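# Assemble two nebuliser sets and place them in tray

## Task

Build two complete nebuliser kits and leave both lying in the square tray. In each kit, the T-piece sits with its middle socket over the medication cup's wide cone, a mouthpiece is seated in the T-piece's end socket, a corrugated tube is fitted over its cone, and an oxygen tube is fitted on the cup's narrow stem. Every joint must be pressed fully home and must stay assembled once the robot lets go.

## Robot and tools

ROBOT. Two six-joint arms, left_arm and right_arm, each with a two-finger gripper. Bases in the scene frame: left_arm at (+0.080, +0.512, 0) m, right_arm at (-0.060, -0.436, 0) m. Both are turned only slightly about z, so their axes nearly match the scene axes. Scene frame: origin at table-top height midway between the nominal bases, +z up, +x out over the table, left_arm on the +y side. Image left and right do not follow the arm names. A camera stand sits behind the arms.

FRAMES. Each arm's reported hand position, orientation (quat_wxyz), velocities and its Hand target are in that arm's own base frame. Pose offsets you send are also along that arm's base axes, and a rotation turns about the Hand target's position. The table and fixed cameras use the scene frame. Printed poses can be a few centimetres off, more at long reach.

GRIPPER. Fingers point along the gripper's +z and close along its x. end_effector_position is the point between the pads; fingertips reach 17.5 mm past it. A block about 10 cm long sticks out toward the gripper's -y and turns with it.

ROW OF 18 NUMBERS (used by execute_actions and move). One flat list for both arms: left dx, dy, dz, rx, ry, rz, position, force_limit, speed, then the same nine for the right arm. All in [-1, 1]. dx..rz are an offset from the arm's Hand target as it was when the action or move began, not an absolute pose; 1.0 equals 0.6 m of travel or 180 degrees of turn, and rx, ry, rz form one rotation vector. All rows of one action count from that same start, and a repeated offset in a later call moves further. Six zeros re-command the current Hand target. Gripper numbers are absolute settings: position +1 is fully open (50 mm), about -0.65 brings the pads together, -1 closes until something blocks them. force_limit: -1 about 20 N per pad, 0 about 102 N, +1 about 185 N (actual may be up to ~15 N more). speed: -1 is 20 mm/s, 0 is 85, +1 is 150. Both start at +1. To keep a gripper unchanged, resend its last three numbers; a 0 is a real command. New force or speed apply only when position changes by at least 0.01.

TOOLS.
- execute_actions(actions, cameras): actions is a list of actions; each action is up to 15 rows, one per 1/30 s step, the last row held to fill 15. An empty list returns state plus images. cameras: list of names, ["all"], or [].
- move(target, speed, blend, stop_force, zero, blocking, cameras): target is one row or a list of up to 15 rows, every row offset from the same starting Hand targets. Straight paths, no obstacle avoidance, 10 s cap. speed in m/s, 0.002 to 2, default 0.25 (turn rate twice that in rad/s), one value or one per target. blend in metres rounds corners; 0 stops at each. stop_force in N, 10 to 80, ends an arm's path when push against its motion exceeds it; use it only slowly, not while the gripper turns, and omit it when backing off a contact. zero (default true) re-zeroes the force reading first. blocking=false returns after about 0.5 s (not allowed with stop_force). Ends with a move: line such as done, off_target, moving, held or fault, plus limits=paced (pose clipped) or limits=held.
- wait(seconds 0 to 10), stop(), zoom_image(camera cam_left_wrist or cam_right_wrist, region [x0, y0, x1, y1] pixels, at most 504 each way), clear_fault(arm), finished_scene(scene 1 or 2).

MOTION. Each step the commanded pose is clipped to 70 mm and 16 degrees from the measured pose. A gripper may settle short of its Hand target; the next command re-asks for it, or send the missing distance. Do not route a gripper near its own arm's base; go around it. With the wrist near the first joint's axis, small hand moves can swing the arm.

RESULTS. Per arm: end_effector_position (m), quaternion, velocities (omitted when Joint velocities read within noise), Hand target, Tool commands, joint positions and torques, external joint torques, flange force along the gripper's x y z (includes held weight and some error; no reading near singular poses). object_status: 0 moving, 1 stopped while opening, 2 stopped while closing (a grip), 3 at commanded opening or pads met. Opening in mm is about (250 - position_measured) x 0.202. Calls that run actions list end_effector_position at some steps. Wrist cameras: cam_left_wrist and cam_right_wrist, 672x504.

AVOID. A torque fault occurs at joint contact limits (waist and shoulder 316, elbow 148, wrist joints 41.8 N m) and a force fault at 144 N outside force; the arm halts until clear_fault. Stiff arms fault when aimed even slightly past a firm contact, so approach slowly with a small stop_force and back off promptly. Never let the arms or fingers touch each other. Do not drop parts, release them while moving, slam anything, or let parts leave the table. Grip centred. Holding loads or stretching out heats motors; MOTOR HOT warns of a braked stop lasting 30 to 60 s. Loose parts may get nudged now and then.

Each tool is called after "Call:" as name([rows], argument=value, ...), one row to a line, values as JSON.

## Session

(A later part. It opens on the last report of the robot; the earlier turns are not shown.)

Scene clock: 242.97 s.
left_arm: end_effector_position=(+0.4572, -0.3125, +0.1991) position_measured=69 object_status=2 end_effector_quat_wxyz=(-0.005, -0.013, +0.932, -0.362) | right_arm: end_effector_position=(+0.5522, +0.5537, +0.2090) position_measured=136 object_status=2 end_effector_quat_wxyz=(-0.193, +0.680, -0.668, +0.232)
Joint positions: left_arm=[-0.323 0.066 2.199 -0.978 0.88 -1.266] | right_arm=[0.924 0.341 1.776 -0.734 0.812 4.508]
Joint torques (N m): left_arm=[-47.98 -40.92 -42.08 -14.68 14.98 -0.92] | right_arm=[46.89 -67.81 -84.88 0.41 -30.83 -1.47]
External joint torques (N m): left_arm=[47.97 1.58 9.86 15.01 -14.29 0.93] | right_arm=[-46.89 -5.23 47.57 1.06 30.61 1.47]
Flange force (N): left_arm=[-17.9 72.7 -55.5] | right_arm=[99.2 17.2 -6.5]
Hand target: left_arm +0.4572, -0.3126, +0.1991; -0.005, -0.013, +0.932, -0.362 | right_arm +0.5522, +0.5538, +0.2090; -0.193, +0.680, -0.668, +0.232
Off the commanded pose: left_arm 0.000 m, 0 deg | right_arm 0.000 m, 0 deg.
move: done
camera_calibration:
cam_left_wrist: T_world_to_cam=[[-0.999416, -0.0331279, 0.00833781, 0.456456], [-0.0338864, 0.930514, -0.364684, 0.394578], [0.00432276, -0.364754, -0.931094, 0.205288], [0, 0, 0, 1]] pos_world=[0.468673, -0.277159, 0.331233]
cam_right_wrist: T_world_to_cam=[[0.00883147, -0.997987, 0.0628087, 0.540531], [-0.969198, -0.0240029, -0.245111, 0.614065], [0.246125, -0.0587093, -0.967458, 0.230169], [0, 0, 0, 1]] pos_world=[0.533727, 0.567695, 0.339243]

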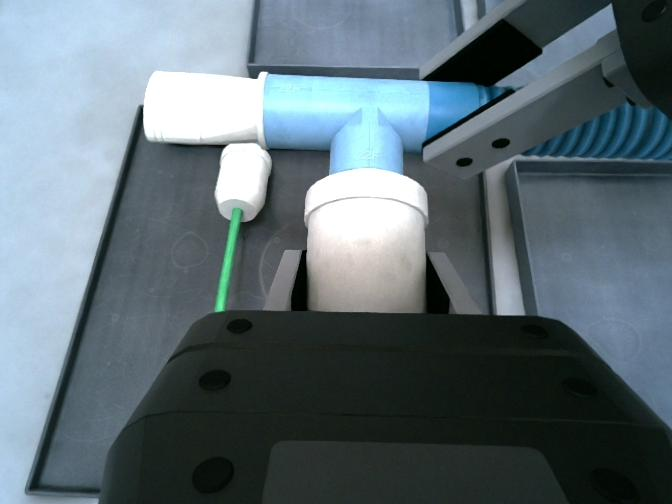

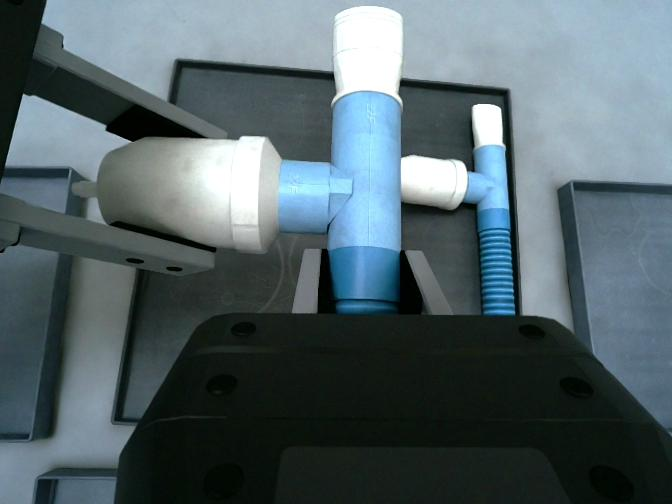

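Call:
move(target=[0,0.0058,0,0,0,0,-1,-0.2,-0.6,0,0,0,0,0,0,-1,0.2,-0.6], speed=0.04, cameras=["cam_right_wrist"])

Call:
zoom_image(camera="cam_right_wrist", region=[230, 130, 400, 260])

Scene clock: 243.87 s.
left_arm: end_effector_position=(+0.4571, -0.3092, +0.1991) position_measured=69 object_status=2 end_effector_quat_wxyz=(-0.005, -0.012, +0.932, -0.362) | right_arm: end_effector_position=(+0.5522, +0.5542, +0.2092) position_measured=136 object_status=2 end_effector_quat_wxyz=(-0.194, +0.680, -0.668, +0.232)
Joint positions: left_arm=[-0.316 0.065 2.2 -0.976 0.885 -1.262] | right_arm=[0.924 0.341 1.775 -0.734 0.811 4.508]
Joint torques (N m): left_arm=[-3.66 -39.24 -33.03 -0.28 3.3 -0.03] | right_arm=[5.15 -75.85 -40.54 0.49 -2.81 -1.08]
External joint torques (N m): left_arm=[3.74 -0.14 0.64 0.63 -2.61 0.03] | right_arm=[-5.26 2.87 3.34 0.98 2.61 1.08]
Flange force (N): left_arm=[-0.3 5.5 -1.3] | right_arm=[3.8 -0.3 3.7]
Hand target: left_arm +0.4572, -0.3091, +0.1991; -0.005, -0.013, +0.932, -0.362 | right_arm +0.5522, +0.5538, +0.2090; -0.193, +0.680, -0.668, +0.232
Off the commanded pose: left_arm 0.000 m, 0 deg | right_arm 0.000 m, 0 deg.
move: done
camera_calibration:
cam_right_wrist: T_world_to_cam=[[0.00941456, -0.99803, 0.0620335, 0.540793], [-0.969117, -0.0243943, -0.245391, 0.614397], [0.246421, -0.0578074, -0.967437, 0.2297], [0, 0, 0, 1]] pos_world=[0.533728, 0.567994, 0.33944]
Images, in order (width x height): cam_right_wrist 672x504.

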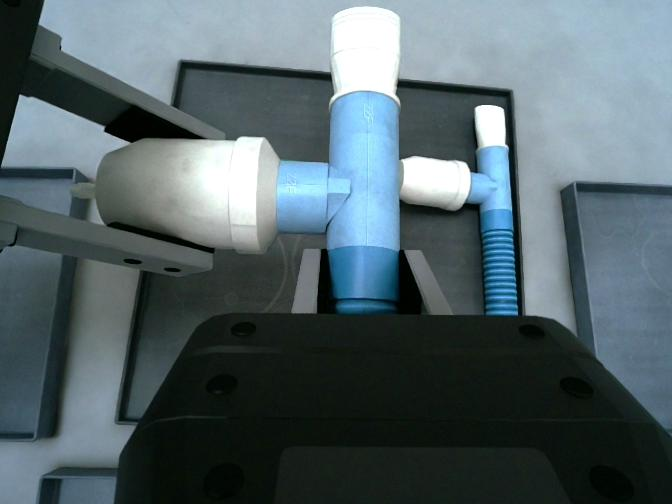

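Scaled by 2.965 from the camera's 672x504 image, which has a finer 960x720 frame.

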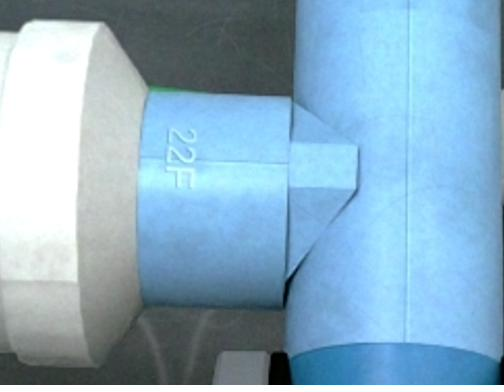

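Call:
move([
  [-0.0003,0.0006,0,0,0,0,-1,-0.2,-0.6,0,0,0,0,0,0,-1,0.2,-0.6],
  [-0.0003,0.0006,0,0,0,0,1,-0.2,-0.6,0,0,0,0,0,0,-1,0.2,-0.6],
  [-0.0003,0.1123,0.1233,0,0,0,1,-0.2,-0.6,0,0,0,0,0,0,-1,0.2,-0.6],
], speed=[0.02,0.05,0.2], cameras=["cam_right_wrist","cam_left_wrist"])

Call:
zoom_image(camera="cam_right_wrist", region=[60, 0, 420, 320])

Scene clock: 246.37 s.
left_arm: end_effector_position=(+0.4569, -0.2417, +0.2731) position_measured=3 object_status=3 end_effector_quat_wxyz=(-0.005, -0.012, +0.932, -0.362) | right_arm: end_effector_position=(+0.5522, +0.5538, +0.2090) position_measured=136 object_status=2 end_effector_quat_wxyz=(-0.193, +0.680, -0.668, +0.232)
Joint positions: left_arm=[-0.175 -0.038 2.142 -0.856 1.074 -1.33] | right_arm=[0.924 0.341 1.776 -0.734 0.812 4.508]
Joint torques (N m): left_arm=[2.21 -32.71 -38.19 0.62 0.94 -0.42] | right_arm=[3.19 -76.8 -36.75 1.29 -0.24 -0.64]
External joint torques (N m): left_arm=[-2.21 0.36 1.61 0.06 -0.39 0.42] | right_arm=[-3.27 3.91 -0.49 0.18 0.04 0.64]
Flange force (N): left_arm=[2.7 -0.9 5.6] | right_arm=[-3.0 -3.4 6.7]
Hand target: left_arm +0.4570, -0.2417, +0.2731; -0.005, -0.013, +0.932, -0.362 | right_arm +0.5522, +0.5538, +0.2090; -0.193, +0.680, -0.668, +0.232
Off the commanded pose: left_arm 0.000 m, 0 deg | right_arm 0.000 m, 0 deg.
move: done
camera_calibration:
cam_left_wrist: T_world_to_cam=[[-0.999419, -0.0330721, 0.00820709, 0.457949], [-0.0337868, 0.930517, -0.364688, 0.355666], [0.00442419, -0.364754, -0.931094, 0.30006], [0, 0, 0, 1]] pos_world=[0.468373, -0.206359, 0.405333]
cam_right_wrist: T_world_to_cam=[[0.00894685, -0.99799, 0.0627349, 0.540497], [-0.969196, -0.0240965, -0.245108, 0.614117], [0.246127, -0.0586095, -0.967464, 0.230113], [0, 0, 0, 1]] pos_world=[0.533727, 0.567695, 0.339243]

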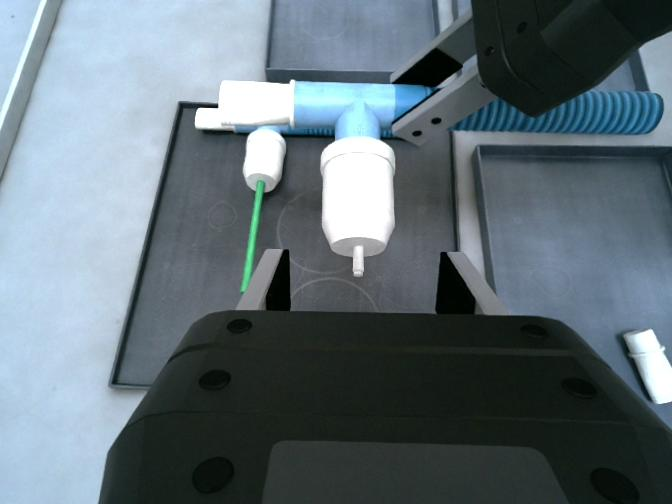

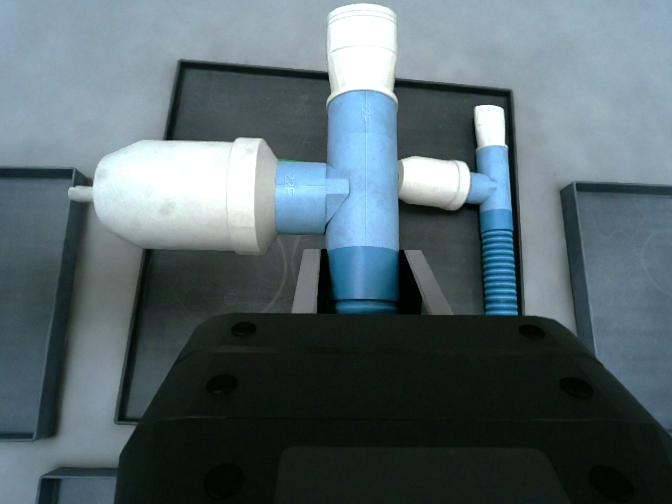

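Scaled by 1.400 from the camera's 672x504 image, which has a finer 960x720 frame.

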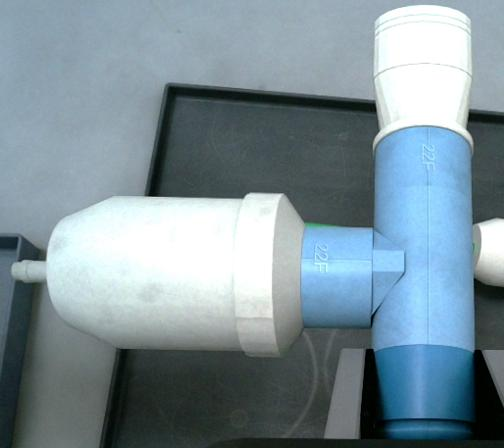

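Call:
move([
  [-0.22,0.3,0.1,0,0,0,1,-0.2,-0.6,0,0,0.085,0,0,0,-1,0.2,-0.6],
  [-0.26,0.34,0.1,0,0,0,1,-0.2,-0.6,0.0297,0.0437,0.085,0,0,0.5,-1,0.2,-0.6],
  [-0.26,0.34,0.1,0,0,0,1,-0.2,-0.6,0.1233,0.1828,-0.1483,0,0.0698,0.9976,-1,0.2,-0.6],
], speed=[0.3,0.3,0.3], blend=[0.02,0.02,0], cameras=["cam_right_wrist","cam_left_wrist"])

Scene clock: 257.30 s.
left_arm: end_effector_position=(+0.3010, -0.0377, +0.3331) position_measured=3 object_status=3 end_effector_quat_wxyz=(-0.005, -0.013, +0.932, -0.362) | right_arm: end_effector_position=(+0.6261, +0.6635, +0.1201) position_measured=136 object_status=2 end_effector_quat_wxyz=(-0.185, +0.682, +0.665, -0.240)
Joint positions: left_arm=[0.382 -0.303 2.233 -0.676 1.546 -1.08] | right_arm=[0.678 0.96 0.885 0.323 1.824 0.7]
Joint torques (N m): left_arm=[2.04 -8.14 -41.29 1.32 1.47 -0.42] | right_arm=[3.25 -133.39 -40.49 4.62 1.52 -0.6]
External joint torques (N m): left_arm=[-2.15 0.79 1.77 0.03 -0.43 0.42] | right_arm=[-2.89 4.25 -0.88 0.35 0.04 0.59]
Flange force (N): left_arm=[-2.0 -1.4 7.2] | right_arm=[6.6 9.3 -5.5]
Hand target: left_arm +0.3010, -0.0377, +0.3331; -0.005, -0.013, +0.932, -0.362 | right_arm +0.6262, +0.6635, +0.1200; -0.185, +0.682, +0.665, -0.240
Off the commanded pose: left_arm 0.000 m, 0 deg | right_arm 0.000 m, 0 deg.
move: done
camera_calibration:
cam_left_wrist: T_world_to_cam=[[-0.999416, -0.0331646, 0.00824485, 0.308376], [-0.0338867, 0.930513, -0.364687, 0.182448], [0.00442276, -0.364754, -0.931094, 0.430933], [0, 0, 0, 1]] pos_world=[0.312473, -0.00235926, 0.465233]
cam_right_wrist: T_world_to_cam=[[-0.00907708, 0.997, -0.0768655, -0.640751], [0.969198, -0.0101475, -0.246074, -0.55618], [-0.246115, -0.0767315, -0.966198, 0.45239], [0, 0, 0, 1]] pos_world=[0.644573, 0.667898, 0.250986]

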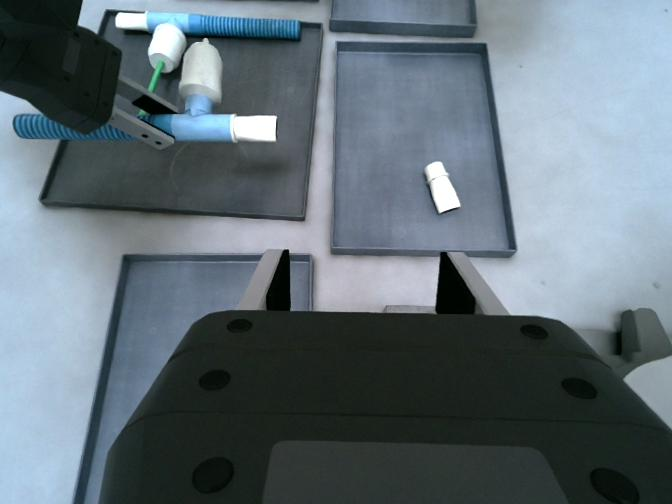

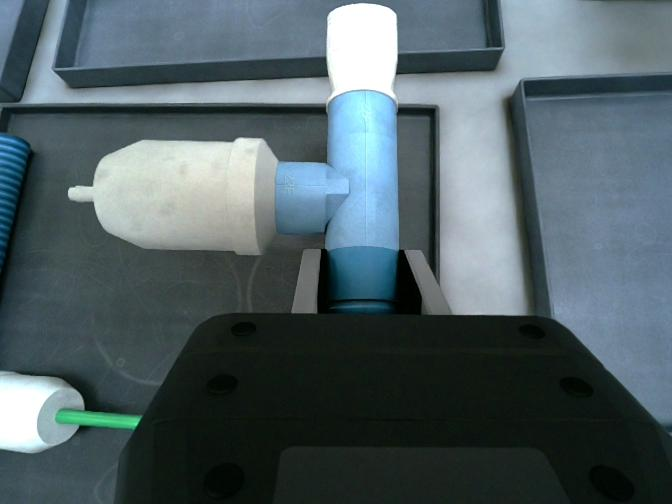

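Call:
move(target=[0,0,0,0,0,0,1,-0.2,-0.6,0,0.0167,-0.13,0,0,0,-1,0.2,-0.6], speed=0.12, cameras=["cam_right_wrist"])

Call:
move(target=[0,0,0,0,0,0,1,-0.2,-0.6,0,0,-0.0267,0,0,0,-1,0.2,-0.6], speed=0.012, stop_force=10, cameras=["cam_right_wrist"])

Scene clock: 259.40 s.
left_arm: end_effector_position=(+0.3010, -0.0377, +0.3331) position_measured=3 object_status=3 end_effector_quat_wxyz=(-0.005, -0.013, +0.932, -0.362) | right_arm: end_effector_position=(+0.6261, +0.6734, +0.0418) position_measured=136 object_status=2 end_effector_quat_wxyz=(-0.185, +0.682, +0.665, -0.240)
Joint positions: left_arm=[0.382 -0.303 2.233 -0.676 1.546 -1.08] | right_arm=[0.686 1.023 0.907 0.321 1.741 0.679]
Joint torques (N m): left_arm=[2.12 -8.25 -41.09 1.31 1.46 -0.39] | right_arm=[3.33 -136.03 -39.45 4.55 1.54 -0.6]
External joint torques (N m): left_arm=[-2.23 0.87 1.73 0.03 -0.42 0.39] | right_arm=[-3.57 4.26 -0.9 0.3 0.03 0.59]
Flange force (N): left_arm=[-2.3 -1.6 7.3] | right_arm=[6.0 10.0 -4.7]
Hand target: left_arm +0.3010, -0.0377, +0.3331; -0.005, -0.013, +0.932, -0.362 | right_arm +0.6262, +0.6735, +0.0420; -0.185, +0.682, +0.665, -0.240
Off the commanded pose: left_arm 0.000 m, 0 deg | right_arm 0.000 m, 0 deg.
move: done
camera_calibration:
cam_right_wrist: T_world_to_cam=[[-0.00907702, 0.996976, -0.0771782, -0.65657], [0.969122, -0.0102486, -0.246369, -0.575179], [-0.246415, -0.0770314, -0.966098, 0.377874], [0, 0, 0, 1]] pos_world=[0.644573, 0.677798, 0.172684]
Images, in order (width x height): cam_right_wrist 672x504.

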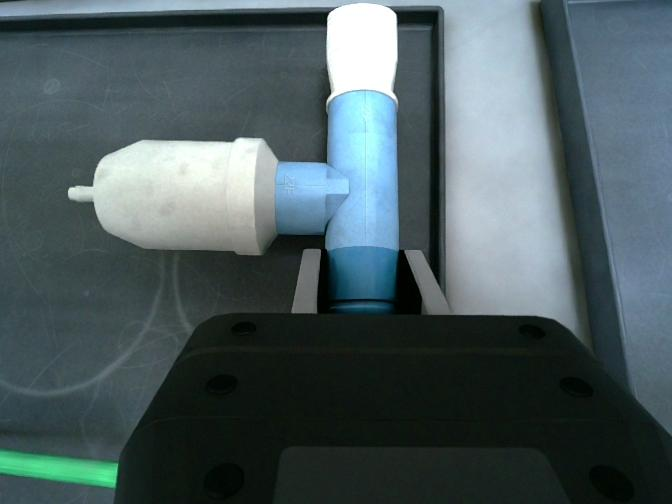

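Scene clock: 261.10 s.
left_arm: end_effector_position=(+0.3010, -0.0377, +0.3331) position_measured=3 object_status=3 end_effector_quat_wxyz=(-0.005, -0.013, +0.932, -0.362) | right_arm: end_effector_position=(+0.6262, +0.6735, +0.0286) position_measured=136 object_status=2 end_effector_quat_wxyz=(-0.185, +0.682, +0.665, -0.240)
Joint positions: left_arm=[0.382 -0.303 2.233 -0.676 1.546 -1.08] | right_arm=[0.686 1.032 0.913 0.32 1.726 0.674]
Joint torques (N m): left_arm=[2.3 -8.02 -41.27 1.3 1.5 -0.43] | right_arm=[2.24 -121.31 -32.44 2.92 -0.8 -0.81]
External joint torques (N m): left_arm=[-2.4 0.84 1.71 0.06 -0.47 0.43] | right_arm=[-2.2 -11.17 -7.84 1.93 2.38 0.81]
Flange force (N): left_arm=[-2.5 -1.8 7.6] | right_arm=[7.1 0.5 -18.9]
Hand target: left_arm +0.3010, -0.0377, +0.3331; -0.005, -0.013, +0.932, -0.362 | right_arm +0.6262, +0.6735, +0.0286; -0.185, +0.682, +0.665, -0.240 (not the last commanded pose)
Off the commanded pose: left_arm 0.000 m, 0 deg | right_arm 0.003 m, 0 deg.
move: contact (right_arm)
camera_calibration:
cam_right_wrist: T_world_to_cam=[[-0.00905272, 0.997008, -0.0767692, -0.657782], [0.969198, -0.0101474, -0.246075, -0.578666], [-0.246117, -0.0766322, -0.966206, 0.364807], [0, 0, 0, 1]] pos_world=[0.644673, 0.677898, 0.159586]
Images, in order (width x height): cam_right_wrist 672x504.

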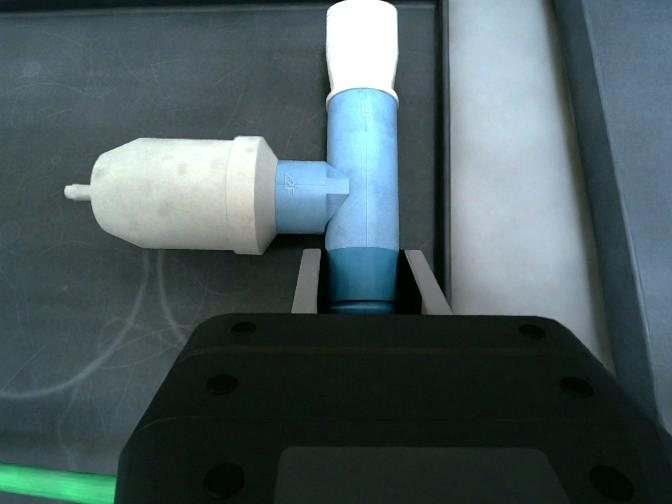

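Call:
move([
  [0,0,0,0,0,0,1,-0.2,-0.6,0,0,0.0005,0,0,0,-1,0.2,-0.6],
  [0,0,0,0,0,0,1,-0.2,-0.6,0,0,0.0005,0,0,0,0.27,-0.2,-0.9],
], speed=0.02, cameras=["cam_right_wrist"])

Call:
zoom_image(camera="cam_right_wrist", region=[40, 0, 470, 330])

Scene clock: 262.67 s.
left_arm: end_effector_position=(+0.3010, -0.0377, +0.3331) position_measured=3 object_status=3 end_effector_quat_wxyz=(-0.005, -0.013, +0.932, -0.362) | right_arm: end_effector_position=(+0.6262, +0.6735, +0.0289) position_measured=112 object_status=3 end_effector_quat_wxyz=(-0.185, +0.682, +0.665, -0.240)
Joint positions: left_arm=[0.382 -0.303 2.233 -0.676 1.546 -1.08] | right_arm=[0.686 1.032 0.913 0.32 1.726 0.674]
Joint torques (N m): left_arm=[1.99 -8.15 -41.23 1.31 1.47 -0.4] | right_arm=[3.22 -136.02 -38.97 4.47 1.5 -0.66]
External joint torques (N m): left_arm=[-2.05 0.86 1.8 0.04 -0.42 0.4] | right_arm=[-3.24 4.05 -1.1 0.35 0.07 0.65]
Flange force (N): left_arm=[-2.0 -1.1 7.0] | right_arm=[6.5 9.9 -4.9]
Hand target: left_arm +0.3010, -0.0377, +0.3331; -0.005, -0.013, +0.932, -0.362 | right_arm +0.6262, +0.6735, +0.0289; -0.185, +0.682, +0.665, -0.240
Off the commanded pose: left_arm 0.000 m, 0 deg | right_arm 0.000 m, 0 deg.
move: done
camera_calibration:
cam_right_wrist: T_world_to_cam=[[-0.00907651, 0.997, -0.0768647, -0.657731], [0.969174, -0.0101553, -0.246167, -0.578582], [-0.246209, -0.0767296, -0.966175, 0.36512], [0, 0, 0, 1]] pos_world=[0.644673, 0.677898, 0.159785]
Images, in order (width x height): cam_right_wrist 672x504.

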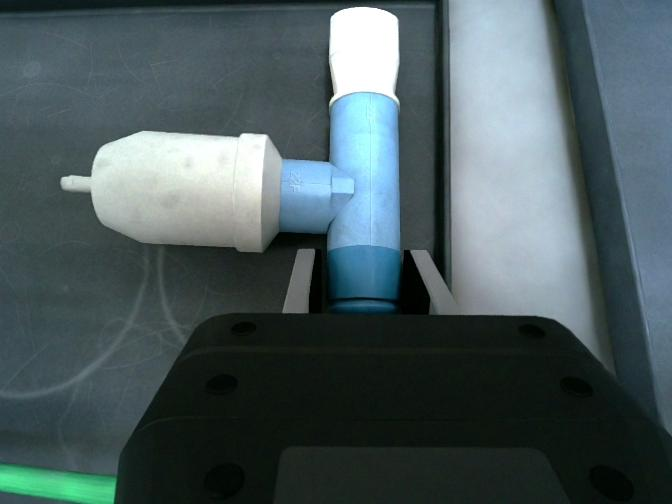

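Scaled by 1.172 from the camera's 672x504 image, which has a finer 960x720 frame.

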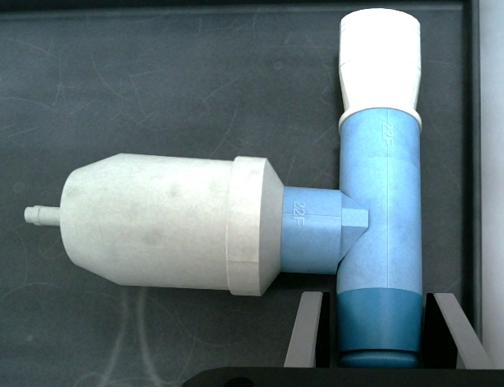

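Call:
move(target=[0,0,0,0,0,0,1,-0.2,-0.6,0.1242,0.0145,0.1767,0,0,0,0.27,-0.2,-0.9], speed=0.15, cameras=["cam_right_wrist"])

Scene clock: 264.03 s.
left_arm: end_effector_position=(+0.3010, -0.0377, +0.3331) position_measured=3 object_status=3 end_effector_quat_wxyz=(-0.005, -0.013, +0.932, -0.362) | right_arm: end_effector_position=(+0.7008, +0.6821, +0.1349) position_measured=112 object_status=3 end_effector_quat_wxyz=(-0.185, +0.682, +0.665, -0.240)
Joint positions: left_arm=[0.382 -0.303 2.233 -0.676 1.546 -1.08] | right_arm=[0.649 1.121 0.539 0.329 2.008 0.734]
Joint torques (N m): left_arm=[2.06 -7.93 -41.29 1.31 1.5 -0.43] | right_arm=[2.74 -142.95 -41.66 4.73 1.44 -0.59]
External joint torques (N m): left_arm=[-2.14 0.7 1.86 0.04 -0.45 0.43] | right_arm=[-2.5 3.61 -0.99 0.38 0.08 0.59]
Flange force (N): left_arm=[-1.8 -1.4 7.4] | right_arm=[0.0 0.0 0.0]
Hand target: left_arm +0.3010, -0.0377, +0.3331; -0.005, -0.013, +0.932, -0.362 | right_arm +0.7007, +0.6822, +0.1349; -0.185, +0.682, +0.665, -0.240
Off the commanded pose: left_arm 0.000 m, 0 deg | right_arm 0.000 m, 0 deg.
move: done
camera_calibration:
cam_right_wrist: T_world_to_cam=[[-0.00896325, 0.997007, -0.0767907, -0.657586], [0.969175, -0.0102466, -0.246161, -0.624641], [-0.246211, -0.07663, -0.966182, 0.486497], [0, 0, 0, 1]] pos_world=[0.719273, 0.686498, 0.265786]
Images, in order (width x height): cam_right_wrist 672x504.

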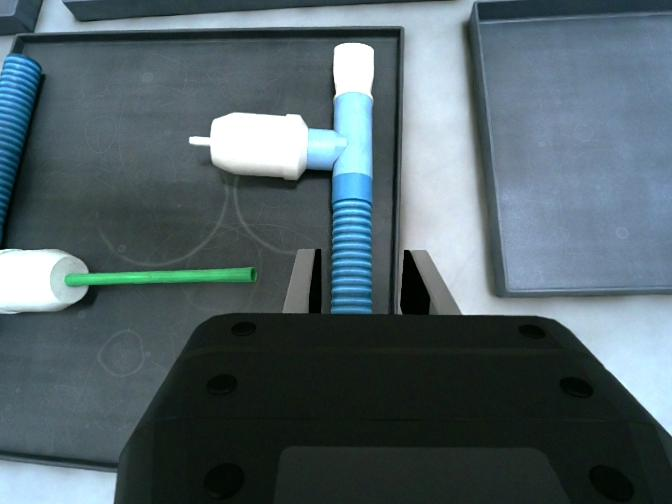

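Call:
move([
  [0,0,0,0,0,0,1,-0.2,-0.6,-0.0678,-0.387,0.1418,-0.1321,-0.1715,-0.475,0.0,-0.2,-0.6],
  [0,0,0,0,0,0,1,-0.2,-0.6,-0.1678,-0.812,0.1085,-0.2982,-0.0386,-0.9451,0.0,-0.2,-0.6],
], speed=0.5, blend=[0.05,0], cameras=["cam_right_wrist"])

Scene clock: 268.60 s.
left_arm: end_effector_position=(+0.3010, -0.0377, +0.3331) position_measured=3 object_status=3 end_effector_quat_wxyz=(-0.005, -0.013, +0.932, -0.362) | right_arm: end_effector_position=(+0.6000, +0.1950, +0.2000) position_measured=152 object_status=3 end_effector_quat_wxyz=(+0.000, +0.708, -0.707, -0.001)
Joint positions: left_arm=[0.382 -0.303 2.233 -0.676 1.546 -1.08] | right_arm=[0.259 0.225 1.842 0.001 1.074 3.398]
Joint torques (N m): left_arm=[2.08 -7.98 -41.22 1.31 1.47 -0.39] | right_arm=[2.98 -65.85 -37.91 3.62 -0.12 -0.65]
External joint torques (N m): left_arm=[-2.13 0.39 1.63 0.05 -0.42 0.39] | right_arm=[-3 3.23 -1.02 0.24 0.04 0.65]
Flange force (N): left_arm=[-1.5 -1.9 7.0] | right_arm=[1.6 -7.3 1.5]
Hand target: left_arm +0.3010, -0.0377, +0.3331; -0.005, -0.013, +0.932, -0.362 | right_arm +0.6000, +0.1950, +0.2000; +0.000, +0.708, -0.707, -0.001
Off the commanded pose: left_arm 0.000 m, 0 deg | right_arm 0.000 m, 0 deg.
move: done
camera_calibration:
cam_right_wrist: T_world_to_cam=[[0.0114237, -0.999933, -0.00172697, 0.194444], [-0.934896, -0.0112934, 0.354741, 0.506562], [-0.354737, -0.00243792, -0.934963, 0.531761], [0, 0, 0, 1]] pos_world=[0.659997, 0.201449, 0.317814]
Images, in order (width x height): cam_right_wrist 672x504.

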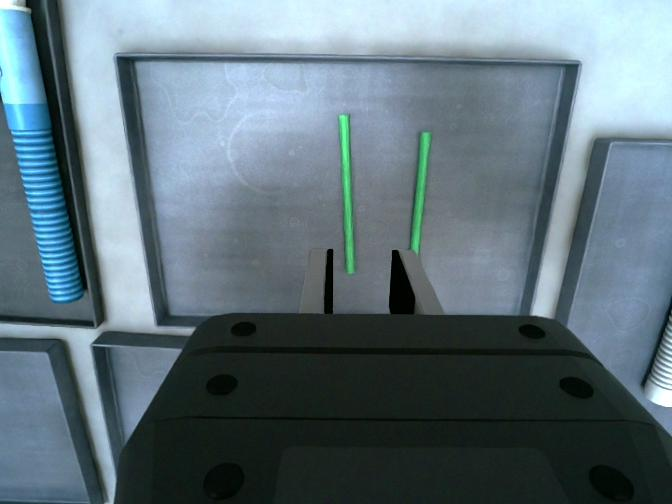

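Call:
move(target=[0,0,0,0,0,0,1,-0.2,-0.6,0.0407,0.0042,-0.22,0,0,0.0189,0.0,-0.2,-0.6], speed=0.25, cameras=["cam_right_wrist"])

Call:
zoom_image(camera="cam_right_wrist", region=[260, 120, 480, 320])

Scene clock: 269.87 s.
left_arm: end_effector_position=(+0.3010, -0.0377, +0.3331) position_measured=3 object_status=3 end_effector_quat_wxyz=(-0.005, -0.013, +0.932, -0.362) | right_arm: end_effector_position=(+0.6243, +0.1974, +0.0679) position_measured=152 object_status=3 end_effector_quat_wxyz=(+0.000, +0.728, -0.685, -0.001)
Joint positions: left_arm=[0.382 -0.303 2.233 -0.676 1.546 -1.08] | right_arm=[0.253 0.386 1.904 0.001 0.852 3.333]
Joint torques (N m): left_arm=[2.05 -8.1 -41.32 1.24 1.48 -0.4] | right_arm=[3.09 -76.82 -32.58 2.7 -0.09 -0.62]
External joint torques (N m): left_arm=[-1.99 0.36 2.01 0.12 -0.42 0.4] | right_arm=[-2.94 3.06 -0.81 0.62 0.01 0.62]
Flange force (N): left_arm=[-0.8 -1.4 7.2] | right_arm=[2.1 -6.1 2.9]
Hand target: left_arm +0.3010, -0.0377, +0.3331; -0.005, -0.013, +0.932, -0.362 | right_arm +0.6244, +0.1975, +0.0680; +0.000, +0.728, -0.685, -0.001
Off the commanded pose: left_arm 0.000 m, 0 deg | right_arm 0.000 m, 0 deg.
move: done
camera_calibration:
cam_right_wrist: T_world_to_cam=[[0.0708102, -0.997489, -0.00150704, 0.158741], [-0.932505, -0.0667334, 0.354937, 0.585618], [-0.354146, -0.0237279, -0.934889, 0.420727], [0, 0, 0, 1]] pos_world=[0.68385, 0.207406, 0.185715]
Images, in order (width x height): cam_right_wrist 672x504.

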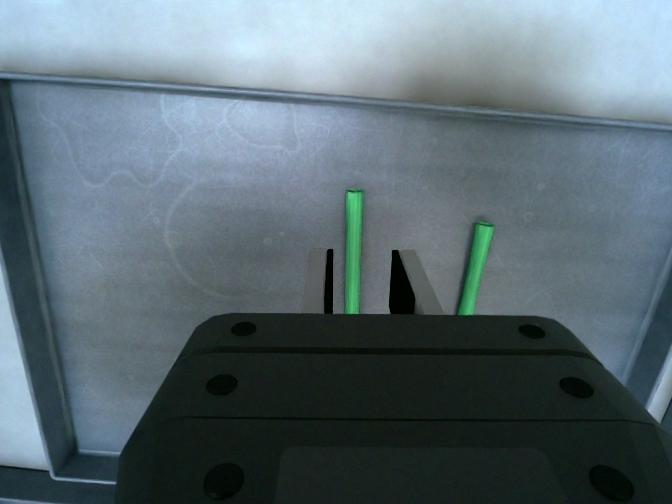

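Scaled by 2.291 from the camera's 672x504 image, which has a finer 960x720 frame.

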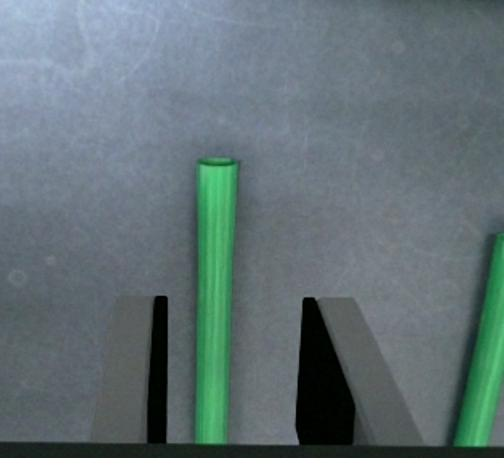

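Call:
move([
  [0,0,0,0,0,0,1,-0.2,-0.6,0.0002,0.0003,-0.0777,0,0,0,0.0,-0.2,-0.6],
  [0,0,0,0,0,0,1,-0.2,-0.6,0.0002,0.0003,-0.0777,0,0,0,-1,-0.2,-0.6],
  [0,0,0,0,0,0,1,-0.2,-0.6,0.0002,0.0003,0.1,0,0,0,-1,-0.2,-0.6],
], speed=[0.12,0.1,0.25], cameras=["cam_right_wrist"])

Call:
zoom_image(camera="cam_right_wrist", region=[260, 120, 480, 320])

Scene clock: 272.37 s.
left_arm: end_effector_position=(+0.3010, -0.0377, +0.3331) position_measured=3 object_status=3 end_effector_quat_wxyz=(-0.005, -0.013, +0.932, -0.362) | right_arm: end_effector_position=(+0.6245, +0.1977, +0.1281) position_measured=224 object_status=2 end_effector_quat_wxyz=(+0.000, +0.728, -0.685, -0.001)
Joint positions: left_arm=[0.382 -0.303 2.233 -0.676 1.546 -1.08] | right_arm=[0.253 0.323 1.861 0.001 0.957 3.333]
Joint torques (N m): left_arm=[1.97 -7.9 -41.23 1.3 1.44 -0.38] | right_arm=[3.07 -73.42 -35.33 3.28 -0.16 -0.61]
External joint torques (N m): left_arm=[-2.08 0.94 1.8 0.05 -0.41 0.38] | right_arm=[-3.05 3.14 -1 0.32 0.07 0.61]
Flange force (N): left_arm=[-2.2 -1.2 7.1] | right_arm=[2.1 -6.9 2.1]
Hand target: left_arm +0.3010, -0.0377, +0.3331; -0.005, -0.013, +0.932, -0.362 | right_arm +0.6246, +0.1977, +0.1280; +0.000, +0.728, -0.685, -0.001
Off the commanded pose: left_arm 0.000 m, 0 deg | right_arm 0.000 m, 0 deg.
move: done
camera_calibration:
cam_right_wrist: T_world_to_cam=[[0.0707025, -0.997496, -0.00177076, 0.159164], [-0.932592, -0.0667318, 0.354711, 0.564471], [-0.353941, -0.0234276, -0.934974, 0.476865], [0, 0, 0, 1]] pos_world=[0.683949, 0.207605, 0.245914]
Images, in order (width x height): cam_right_wrist 672x504.

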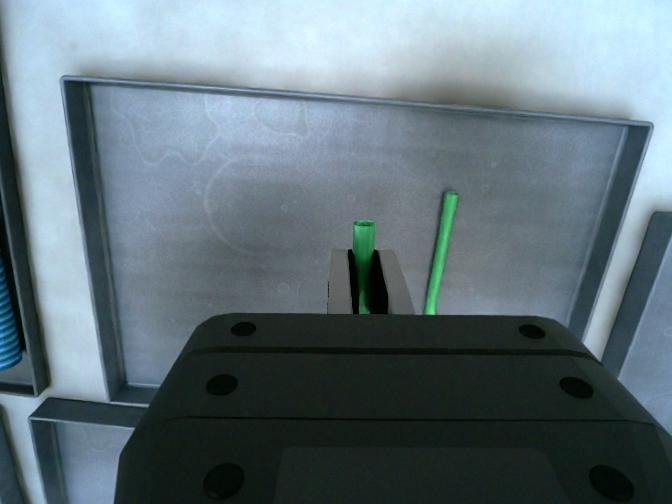

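Scaled by 2.291 from the camera's 672x504 image, which has a finer 960x720 frame.

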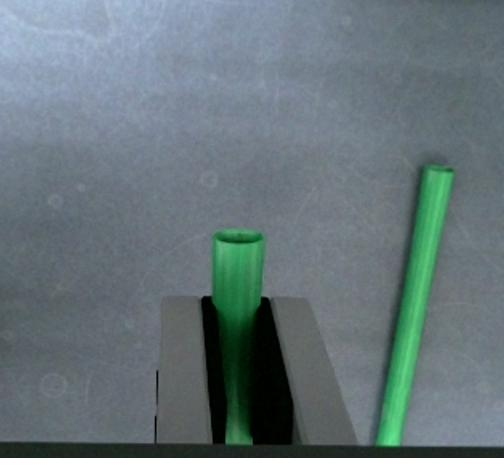

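Call:
move([
  [0,0,0,0,0,0,1,-0.2,-0.6,-0.03,0.26,0.03,0,0,0.24,-1,-0.2,-0.6],
  [0,0,0,0,0,0,1,-0.2,-0.6,-0.0635,0.5275,-0.0467,-0.0468,0.0441,0.4796,-1,-0.2,-0.6],
], speed=0.4, blend=[0.04,0], cameras=["cam_right_wrist"])

Call:
zoom_image(camera="cam_right_wrist", region=[260, 120, 480, 320])

Scene clock: 275.97 s.
left_arm: end_effector_position=(+0.3010, -0.0377, +0.3331) position_measured=3 object_status=3 end_effector_quat_wxyz=(-0.005, -0.013, +0.932, -0.362) | right_arm: end_effector_position=(+0.5865, +0.5142, +0.1000) position_measured=224 object_status=2 end_effector_quat_wxyz=(+0.092, +0.996, +0.001, -0.001)
Joint positions: left_arm=[0.382 -0.303 2.233 -0.676 1.546 -1.08] | right_arm=[0.726 0.573 1.538 -0.149 1.158 2.364]
Joint torques (N m): left_arm=[1.89 -8.21 -41.29 1.3 1.47 -0.36] | right_arm=[3.03 -98.92 -36.22 3.18 0.32 -0.67]
External joint torques (N m): left_arm=[-1.87 0.61 1.84 0.05 -0.42 0.37] | right_arm=[-3.11 3.34 -1.17 0.25 0.03 0.67]
Flange force (N): left_arm=[-1.4 -1.1 6.8] | right_arm=[7.3 -3.2 1.5]
Hand target: left_arm +0.3010, -0.0377, +0.3331; -0.005, -0.013, +0.932, -0.362 | right_arm +0.5865, +0.5142, +0.1000; +0.092, +0.996, +0.001, -0.001
Off the commanded pose: left_arm 0.000 m, 0 deg | right_arm 0.000 m, 0 deg.
move: done
camera_calibration:
cam_right_wrist: T_world_to_cam=[[0.999935, 0.0107464, -0.00367713, -0.585651], [0.0110933, -0.854525, 0.519291, 0.395302], [0.00243828, -0.519298, -0.854589, 0.482533], [0, 0, 0, 1]] pos_world=[0.580051, 0.594668, 0.204937]
Images, in order (width x height): cam_right_wrist 672x504.

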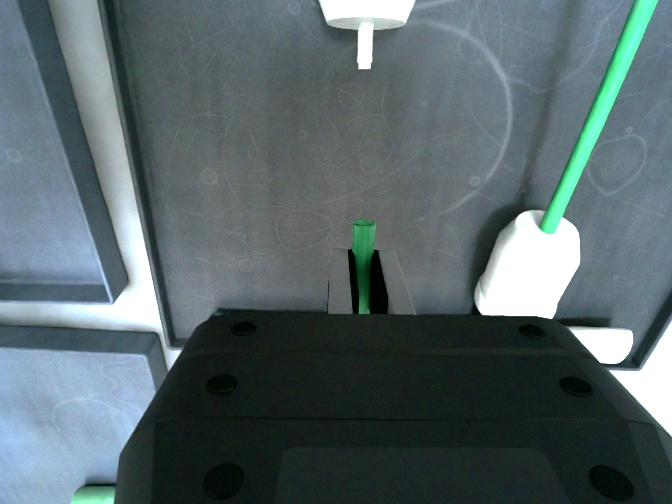

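Scaled by 2.291 from the camera's 672x504 image, which has a finer 960x720 frame.

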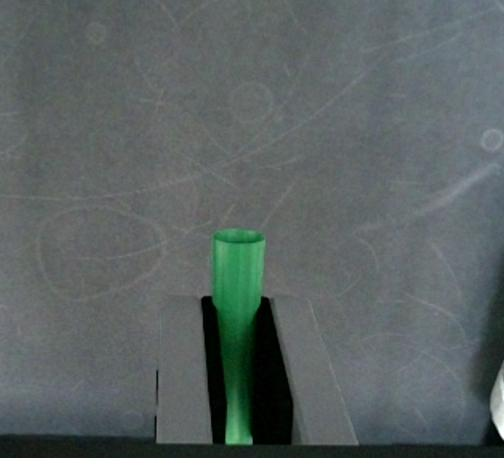

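Call:
move(target=[0,0,0,0,0,0,1,-0.2,-0.6,0.0013,0.0538,-0.0753,0,0,0,-1,-0.2,-0.6], speed=0.12, cameras=["cam_right_wrist"])

Call:
zoom_image(camera="cam_right_wrist", region=[290, 90, 440, 320])

Scene clock: 278.47 s.
left_arm: end_effector_position=(+0.3010, -0.0377, +0.3331) position_measured=3 object_status=3 end_effector_quat_wxyz=(-0.005, -0.013, +0.932, -0.362) | right_arm: end_effector_position=(+0.5872, +0.5465, +0.0548) position_measured=224 object_status=2 end_effector_quat_wxyz=(+0.092, +0.996, +0.001, -0.001)
Joint positions: left_arm=[0.382 -0.303 2.233 -0.676 1.546 -1.08] | right_arm=[0.754 0.644 1.51 -0.148 1.119 2.397]
Joint torques (N m): left_arm=[2.07 -8.1 -41.3 1.31 1.47 -0.36] | right_arm=[3 -104.28 -35.44 3.07 0.27 -0.64]
External joint torques (N m): left_arm=[-2.13 0.76 1.86 0.04 -0.44 0.36] | right_arm=[-3.01 3.79 -0.78 0.27 0.08 0.64]
Flange force (N): left_arm=[-1.9 -1.5 7.3] | right_arm=[6.8 -3.4 2.4]
Hand target: left_arm +0.3010, -0.0377, +0.3331; -0.005, -0.013, +0.932, -0.362 | right_arm +0.5872, +0.5465, +0.0548; +0.092, +0.996, +0.001, -0.001
Off the commanded pose: left_arm 0.000 m, 0 deg | right_arm 0.000 m, 0 deg.
move: done
camera_calibration:
cam_right_wrist: T_world_to_cam=[[0.999936, 0.0106943, -0.0037625, -0.586918], [0.0110931, -0.854526, 0.51929, 0.446419], [0.00233828, -0.519299, -0.85459, 0.460649], [0, 0, 0, 1]] pos_world=[0.580851, 0.626968, 0.159637]
Images, in order (width x height): cam_right_wrist 672x504.

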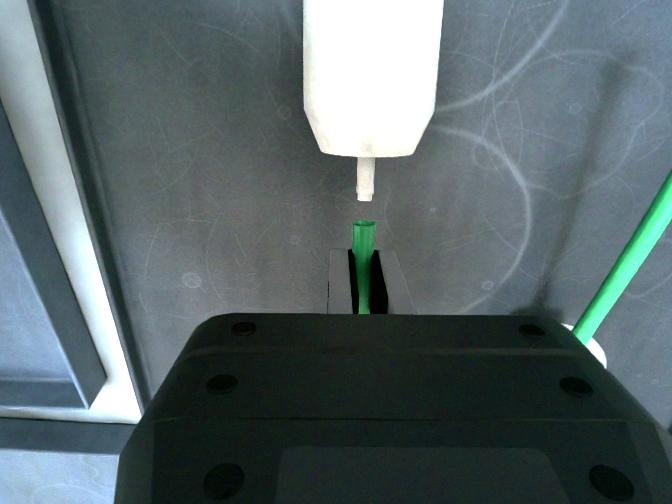

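Scaled by 2.191 from the camera's 672x504 image, which has a finer 960x720 frame.

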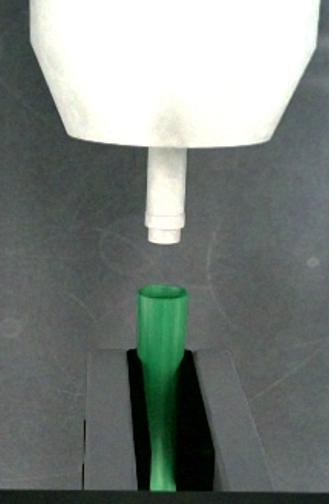

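Call:
move(target=[0,0,0,0,0,0,1,-0.2,-0.6,0,0,0.0025,0,0,0,-1,-0.2,-0.6], speed=0.05)

Call:
move(target=[0,0,0,0,0,0,1,-0.2,-0.6,0,0.036,-0.0067,0,0,0,-1,-0.2,-0.6], speed=0.01, stop_force=10, cameras=["cam_right_wrist"])

Call:
zoom_image(camera="cam_right_wrist", region=[290, 90, 440, 320])

Scene clock: 280.23 s.
left_arm: end_effector_position=(+0.3010, -0.0377, +0.3331) position_measured=3 object_status=3 end_effector_quat_wxyz=(-0.005, -0.013, +0.932, -0.362) | right_arm: end_effector_position=(+0.5872, +0.5465, +0.0563) position_measured=224 object_status=2 end_effector_quat_wxyz=(+0.092, +0.996, +0.001, -0.001)
Joint positions: left_arm=[0.382 -0.303 2.233 -0.676 1.546 -1.08] | right_arm=[0.754 0.643 1.509 -0.148 1.121 2.397]
Joint torques (N m): left_arm=[2.43 -7.94 -41.2 1.31 1.51 -0.45] | right_arm=[3.17 -103.79 -35.53 3.08 0.26 -0.57]
External joint torques (N m): left_arm=[-2.46 0.32 1.63 0.04 -0.46 0.45] | right_arm=[-3.23 3.14 -0.77 0.27 0.1 0.56]
Flange force (N): left_arm=[-1.7 -2.5 7.6] | right_arm=[6.5 -2.5 1.9]
Hand target: left_arm +0.3010, -0.0377, +0.3331; -0.005, -0.013, +0.932, -0.362 | right_arm +0.5872, +0.5465, +0.0563; +0.092, +0.996, +0.001, -0.001
Off the commanded pose: left_arm 0.000 m, 0 deg | right_arm 0.000 m, 0 deg.
move: done

Scene clock: 283.03 s.
left_arm: end_effector_position=(+0.3010, -0.0377, +0.3331) position_measured=3 object_status=3 end_effector_quat_wxyz=(-0.005, -0.013, +0.932, -0.362) | right_arm: end_effector_position=(+0.5872, +0.5681, +0.0523) position_measured=224 object_status=2 end_effector_quat_wxyz=(+0.092, +0.996, +0.001, -0.001)
Joint positions: left_arm=[0.382 -0.303 2.233 -0.676 1.546 -1.08] | right_arm=[0.773 0.667 1.473 -0.144 1.135 2.412]
Joint torques (N m): left_arm=[2.24 -8.08 -41.24 1.33 1.48 -0.39] | right_arm=[3.2 -106.11 -35.55 3.15 0.26 -0.62]
External joint torques (N m): left_arm=[-2.14 0.47 1.76 0.04 -0.43 0.4] | right_arm=[-3.19 2.98 -1.15 0.24 0.1 0.62]
Flange force (N): left_arm=[-1.5 -1.8 7.2] | right_arm=[6.9 -3.2 1.4]
Hand target: left_arm +0.3010, -0.0377, +0.3331; -0.005, -0.013, +0.932, -0.362 | right_arm +0.5872, +0.5681, +0.0523; +0.092, +0.996, +0.001, -0.001
Off the commanded pose: left_arm 0.000 m, 0 deg | right_arm 0.000 m, 0 deg.
move: done
camera_calibration:
cam_right_wrist: T_world_to_cam=[[0.999935, 0.0107464, -0.00367713, -0.587206], [0.0110933, -0.854525, 0.519291, 0.466174], [0.00243828, -0.519298, -0.854589, 0.469672], [0, 0, 0, 1]] pos_world=[0.580851, 0.648568, 0.157137]
Images, in order (width x height): cam_right_wrist 672x504.

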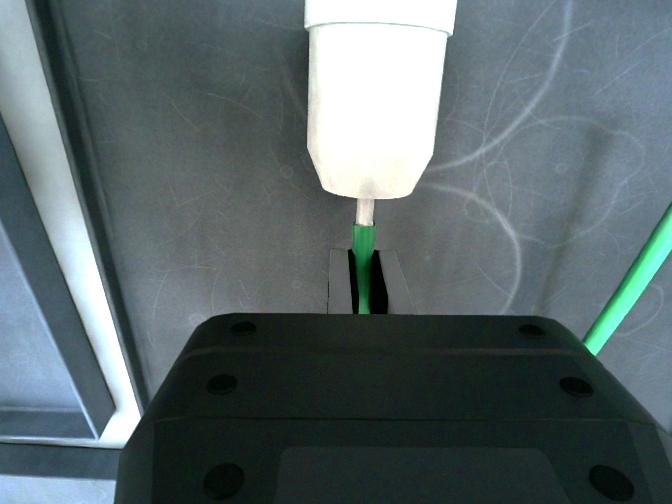

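Scaled by 2.191 from the camera's 672x504 image, which has a finer 960x720 frame.

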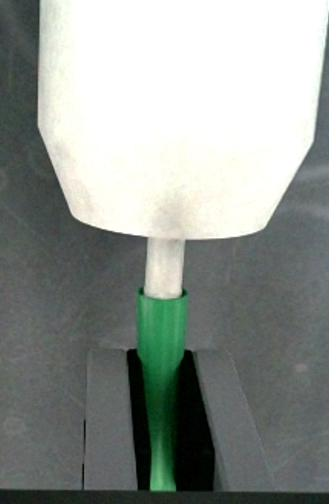

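Call:
move(target=[0,0,0,0,0,0,1,-0.2,-0.6,0,0.06,0,0,0,0,-1,-0.2,-0.6], speed=0.015, stop_force=18, cameras=["cam_right_wrist"])

Call:
zoom_image(camera="cam_right_wrist", region=[290, 90, 440, 320])

Scene clock: 285.93 s.
left_arm: end_effector_position=(+0.3010, -0.0377, +0.3331) position_measured=3 object_status=3 end_effector_quat_wxyz=(-0.005, -0.013, +0.932, -0.362) | right_arm: end_effector_position=(+0.5872, +0.5866, +0.0522) position_measured=224 object_status=2 end_effector_quat_wxyz=(+0.092, +0.996, +0.001, -0.001)
Joint positions: left_arm=[0.382 -0.303 2.233 -0.676 1.546 -1.08] | right_arm=[0.788 0.686 1.439 -0.141 1.152 2.424]
Joint torques (N m): left_arm=[1.85 -7.83 -41.32 1.29 1.47 -0.41] | right_arm=[20.13 -105.81 -48.25 8.08 -7.69 -0.73]
External joint torques (N m): left_arm=[-1.86 0.34 1.78 0.06 -0.43 0.42] | right_arm=[-20.11 1.1 11.32 -4.66 8.05 0.72]
Flange force (N): left_arm=[-0.9 -1.3 6.7] | right_arm=[3.2 29.3 1.9]
Hand target: left_arm +0.3010, -0.0377, +0.3331; -0.005, -0.013, +0.932, -0.362 | right_arm +0.5872, +0.5866, +0.0523; +0.092, +0.996, +0.001, -0.001 (not the last commanded pose)
Off the commanded pose: left_arm 0.000 m, 0 deg | right_arm 0.017 m, 0 deg.
move: contact (right_arm)
camera_calibration:
cam_right_wrist: T_world_to_cam=[[0.999935, 0.0106742, -0.00399029, -0.587309], [0.0111932, -0.854295, 0.519668, 0.48185], [0.00213814, -0.519679, -0.854359, 0.479637], [0, 0, 0, 1]] pos_world=[0.580851, 0.667168, 0.157037]
Images, in order (width x height): cam_right_wrist 672x504.

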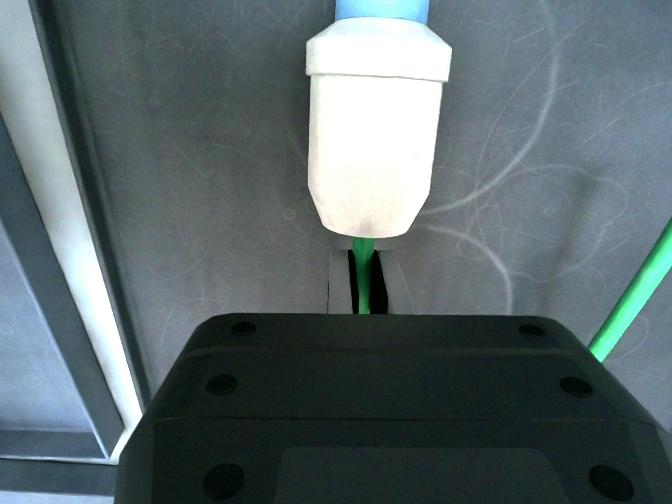

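Scaled by 2.191 from the camera's 672x504 image, which has a finer 960x720 frame.

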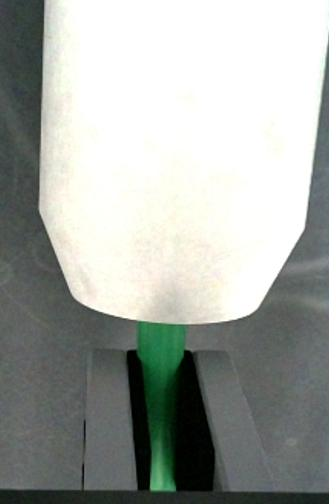

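Call:
move(target=[0,0,0,0,0,0,1,-0.2,-0.6,0,0.0082,-0.0015,0,0,0,-1,-0.2,-0.6], speed=0.01, stop_force=20, cameras=["cam_right_wrist"])

Call:
zoom_image(camera="cam_right_wrist", region=[290, 90, 440, 320])

Scene clock: 286.90 s.
left_arm: end_effector_position=(+0.3010, -0.0377, +0.3331) position_measured=3 object_status=3 end_effector_quat_wxyz=(-0.005, -0.013, +0.932, -0.362) | right_arm: end_effector_position=(+0.5872, +0.5874, +0.0521) position_measured=224 object_status=2 end_effector_quat_wxyz=(+0.092, +0.996, +0.001, -0.001)
Joint positions: left_arm=[0.382 -0.303 2.233 -0.676 1.546 -1.08] | right_arm=[0.789 0.687 1.438 -0.141 1.153 2.424]
Joint torques (N m): left_arm=[2.01 -8.16 -41.24 1.32 1.52 -0.4] | right_arm=[33.57 -103.33 -58.91 12.06 -14.82 -0.63]
External joint torques (N m): left_arm=[-2.02 0.63 1.71 0.03 -0.47 0.4] | right_arm=[-33.69 -1.72 21.87 -8.63 15.19 0.63]
Flange force (N): left_arm=[-1.7 -1.4 7.0] | right_arm=[-1.3 57.7 0.8]
Hand target: left_arm +0.3010, -0.0377, +0.3331; -0.005, -0.013, +0.932, -0.362 | right_arm +0.5872, +0.5874, +0.0521; +0.092, +0.996, +0.001, -0.001 (not the last commanded pose)
Off the commanded pose: left_arm 0.000 m, 0 deg | right_arm 0.004 m, 0 deg.
move: contact (right_arm)
camera_calibration:
cam_right_wrist: T_world_to_cam=[[0.999935, 0.0107252, -0.00390616, -0.587364], [0.0111928, -0.854223, 0.519787, 0.482433], [0.0022381, -0.519797, -0.854287, 0.479925], [0, 0, 0, 1]] pos_world=[0.580851, 0.667868, 0.156937]
Images, in order (width x height): cam_right_wrist 672x504.

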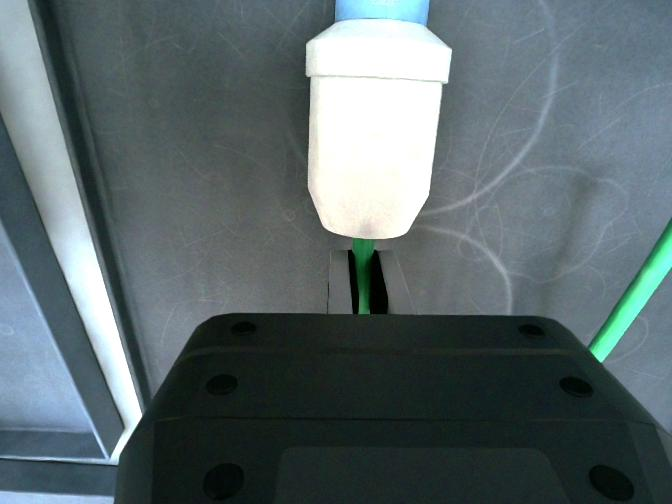

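Scaled by 2.191 from the camera's 672x504 image, which has a finer 960x720 frame.

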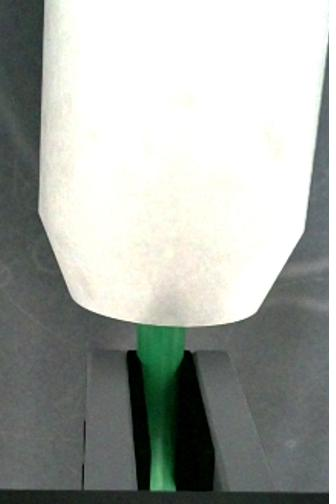

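Call:
move(target=[0,0,0,0,0,0,1,-0.2,-0.6,0,-0.0027,0.0005,0,0,0,-1,-0.2,-0.6], speed=0.02)

Scene clock: 288.40 s.
left_arm: end_effector_position=(+0.3010, -0.0377, +0.3331) position_measured=3 object_status=3 end_effector_quat_wxyz=(-0.005, -0.013, +0.932, -0.362) | right_arm: end_effector_position=(+0.5872, +0.5859, +0.0524) position_measured=224 object_status=2 end_effector_quat_wxyz=(+0.092, +0.996, +0.001, -0.001)
Joint positions: left_arm=[0.382 -0.303 2.233 -0.676 1.546 -1.08] | right_arm=[0.788 0.685 1.441 -0.141 1.151 2.423]
Joint torques (N m): left_arm=[2.05 -7.97 -41.39 1.3 1.49 -0.38] | right_arm=[5.59 -108.62 -37.03 3.88 -0.34 -0.75]
External joint torques (N m): left_arm=[-2.02 0.09 1.67 0.07 -0.45 0.39] | right_arm=[-5.66 3.67 -0.02 -0.45 0.69 0.75]
Flange force (N): left_arm=[-0.8 -2.0 6.9] | right_arm=[7.9 -0.6 2.3]
Hand target: left_arm +0.3010, -0.0377, +0.3331; -0.005, -0.013, +0.932, -0.362 | right_arm +0.5872, +0.5858, +0.0524; +0.092, +0.996, +0.001, -0.001
Off the commanded pose: left_arm 0.000 m, 0 deg | right_arm 0.000 m, 0 deg.
move: done

Call:
move([
  [0,0,0,0,0,0,1,-0.2,-0.6,0,0,0,0,0,0,0.1,-0.2,-0.9],
  [0,0,0,0,0,0,1,-0.2,-0.6,0,0.038,0.205,0,0,0,0.1,-0.2,-0.9],
], speed=0.15, cameras=["cam_right_wrist"])

Scene clock: 291.27 s.
left_arm: end_effector_position=(+0.3010, -0.0377, +0.3331) position_measured=3 object_status=3 end_effector_quat_wxyz=(-0.005, -0.013, +0.932, -0.362) | right_arm: end_effector_position=(+0.5872, +0.6085, +0.1756) position_measured=138 object_status=3 end_effector_quat_wxyz=(+0.092, +0.996, +0.001, -0.001)
Joint positions: left_arm=[0.382 -0.303 2.233 -0.676 1.546 -1.08] | right_arm=[0.806 0.621 1.308 -0.129 1.349 2.412]
Joint torques (N m): left_arm=[2.02 -8.15 -41.29 1.29 1.5 -0.38] | right_arm=[3.05 -106.39 -39.82 3.48 0.36 -0.61]
External joint torques (N m): left_arm=[-2.15 1.14 1.83 0.06 -0.46 0.39] | right_arm=[-3.14 3.38 -1.03 0.3 0 0.6]
Flange force (N): left_arm=[-2.6 -1.0 7.3] | right_arm=[7.3 -4.1 0.4]
Hand target: left_arm +0.3010, -0.0377, +0.3331; -0.005, -0.013, +0.932, -0.362 | right_arm +0.5872, +0.6086, +0.1754; +0.092, +0.996, +0.001, -0.001
Off the commanded pose: left_arm 0.000 m, 0 deg | right_arm 0.000 m, 0 deg.
move: done
camera_calibration:
cam_right_wrist: T_world_to_cam=[[0.999935, 0.0107784, -0.00381857, -0.587169], [0.0111932, -0.854338, 0.519597, 0.436481], [0.00233808, -0.519606, -0.854403, 0.596292], [0, 0, 0, 1]] pos_world=[0.580851, 0.689068, 0.280437]
Images, in order (width x height): cam_right_wrist 672x504.

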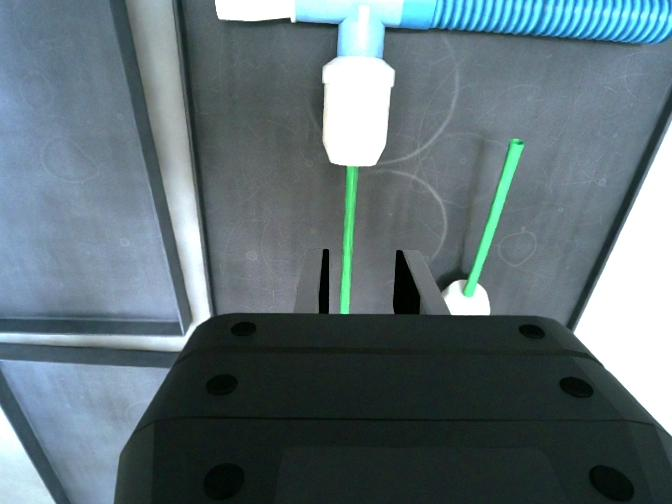

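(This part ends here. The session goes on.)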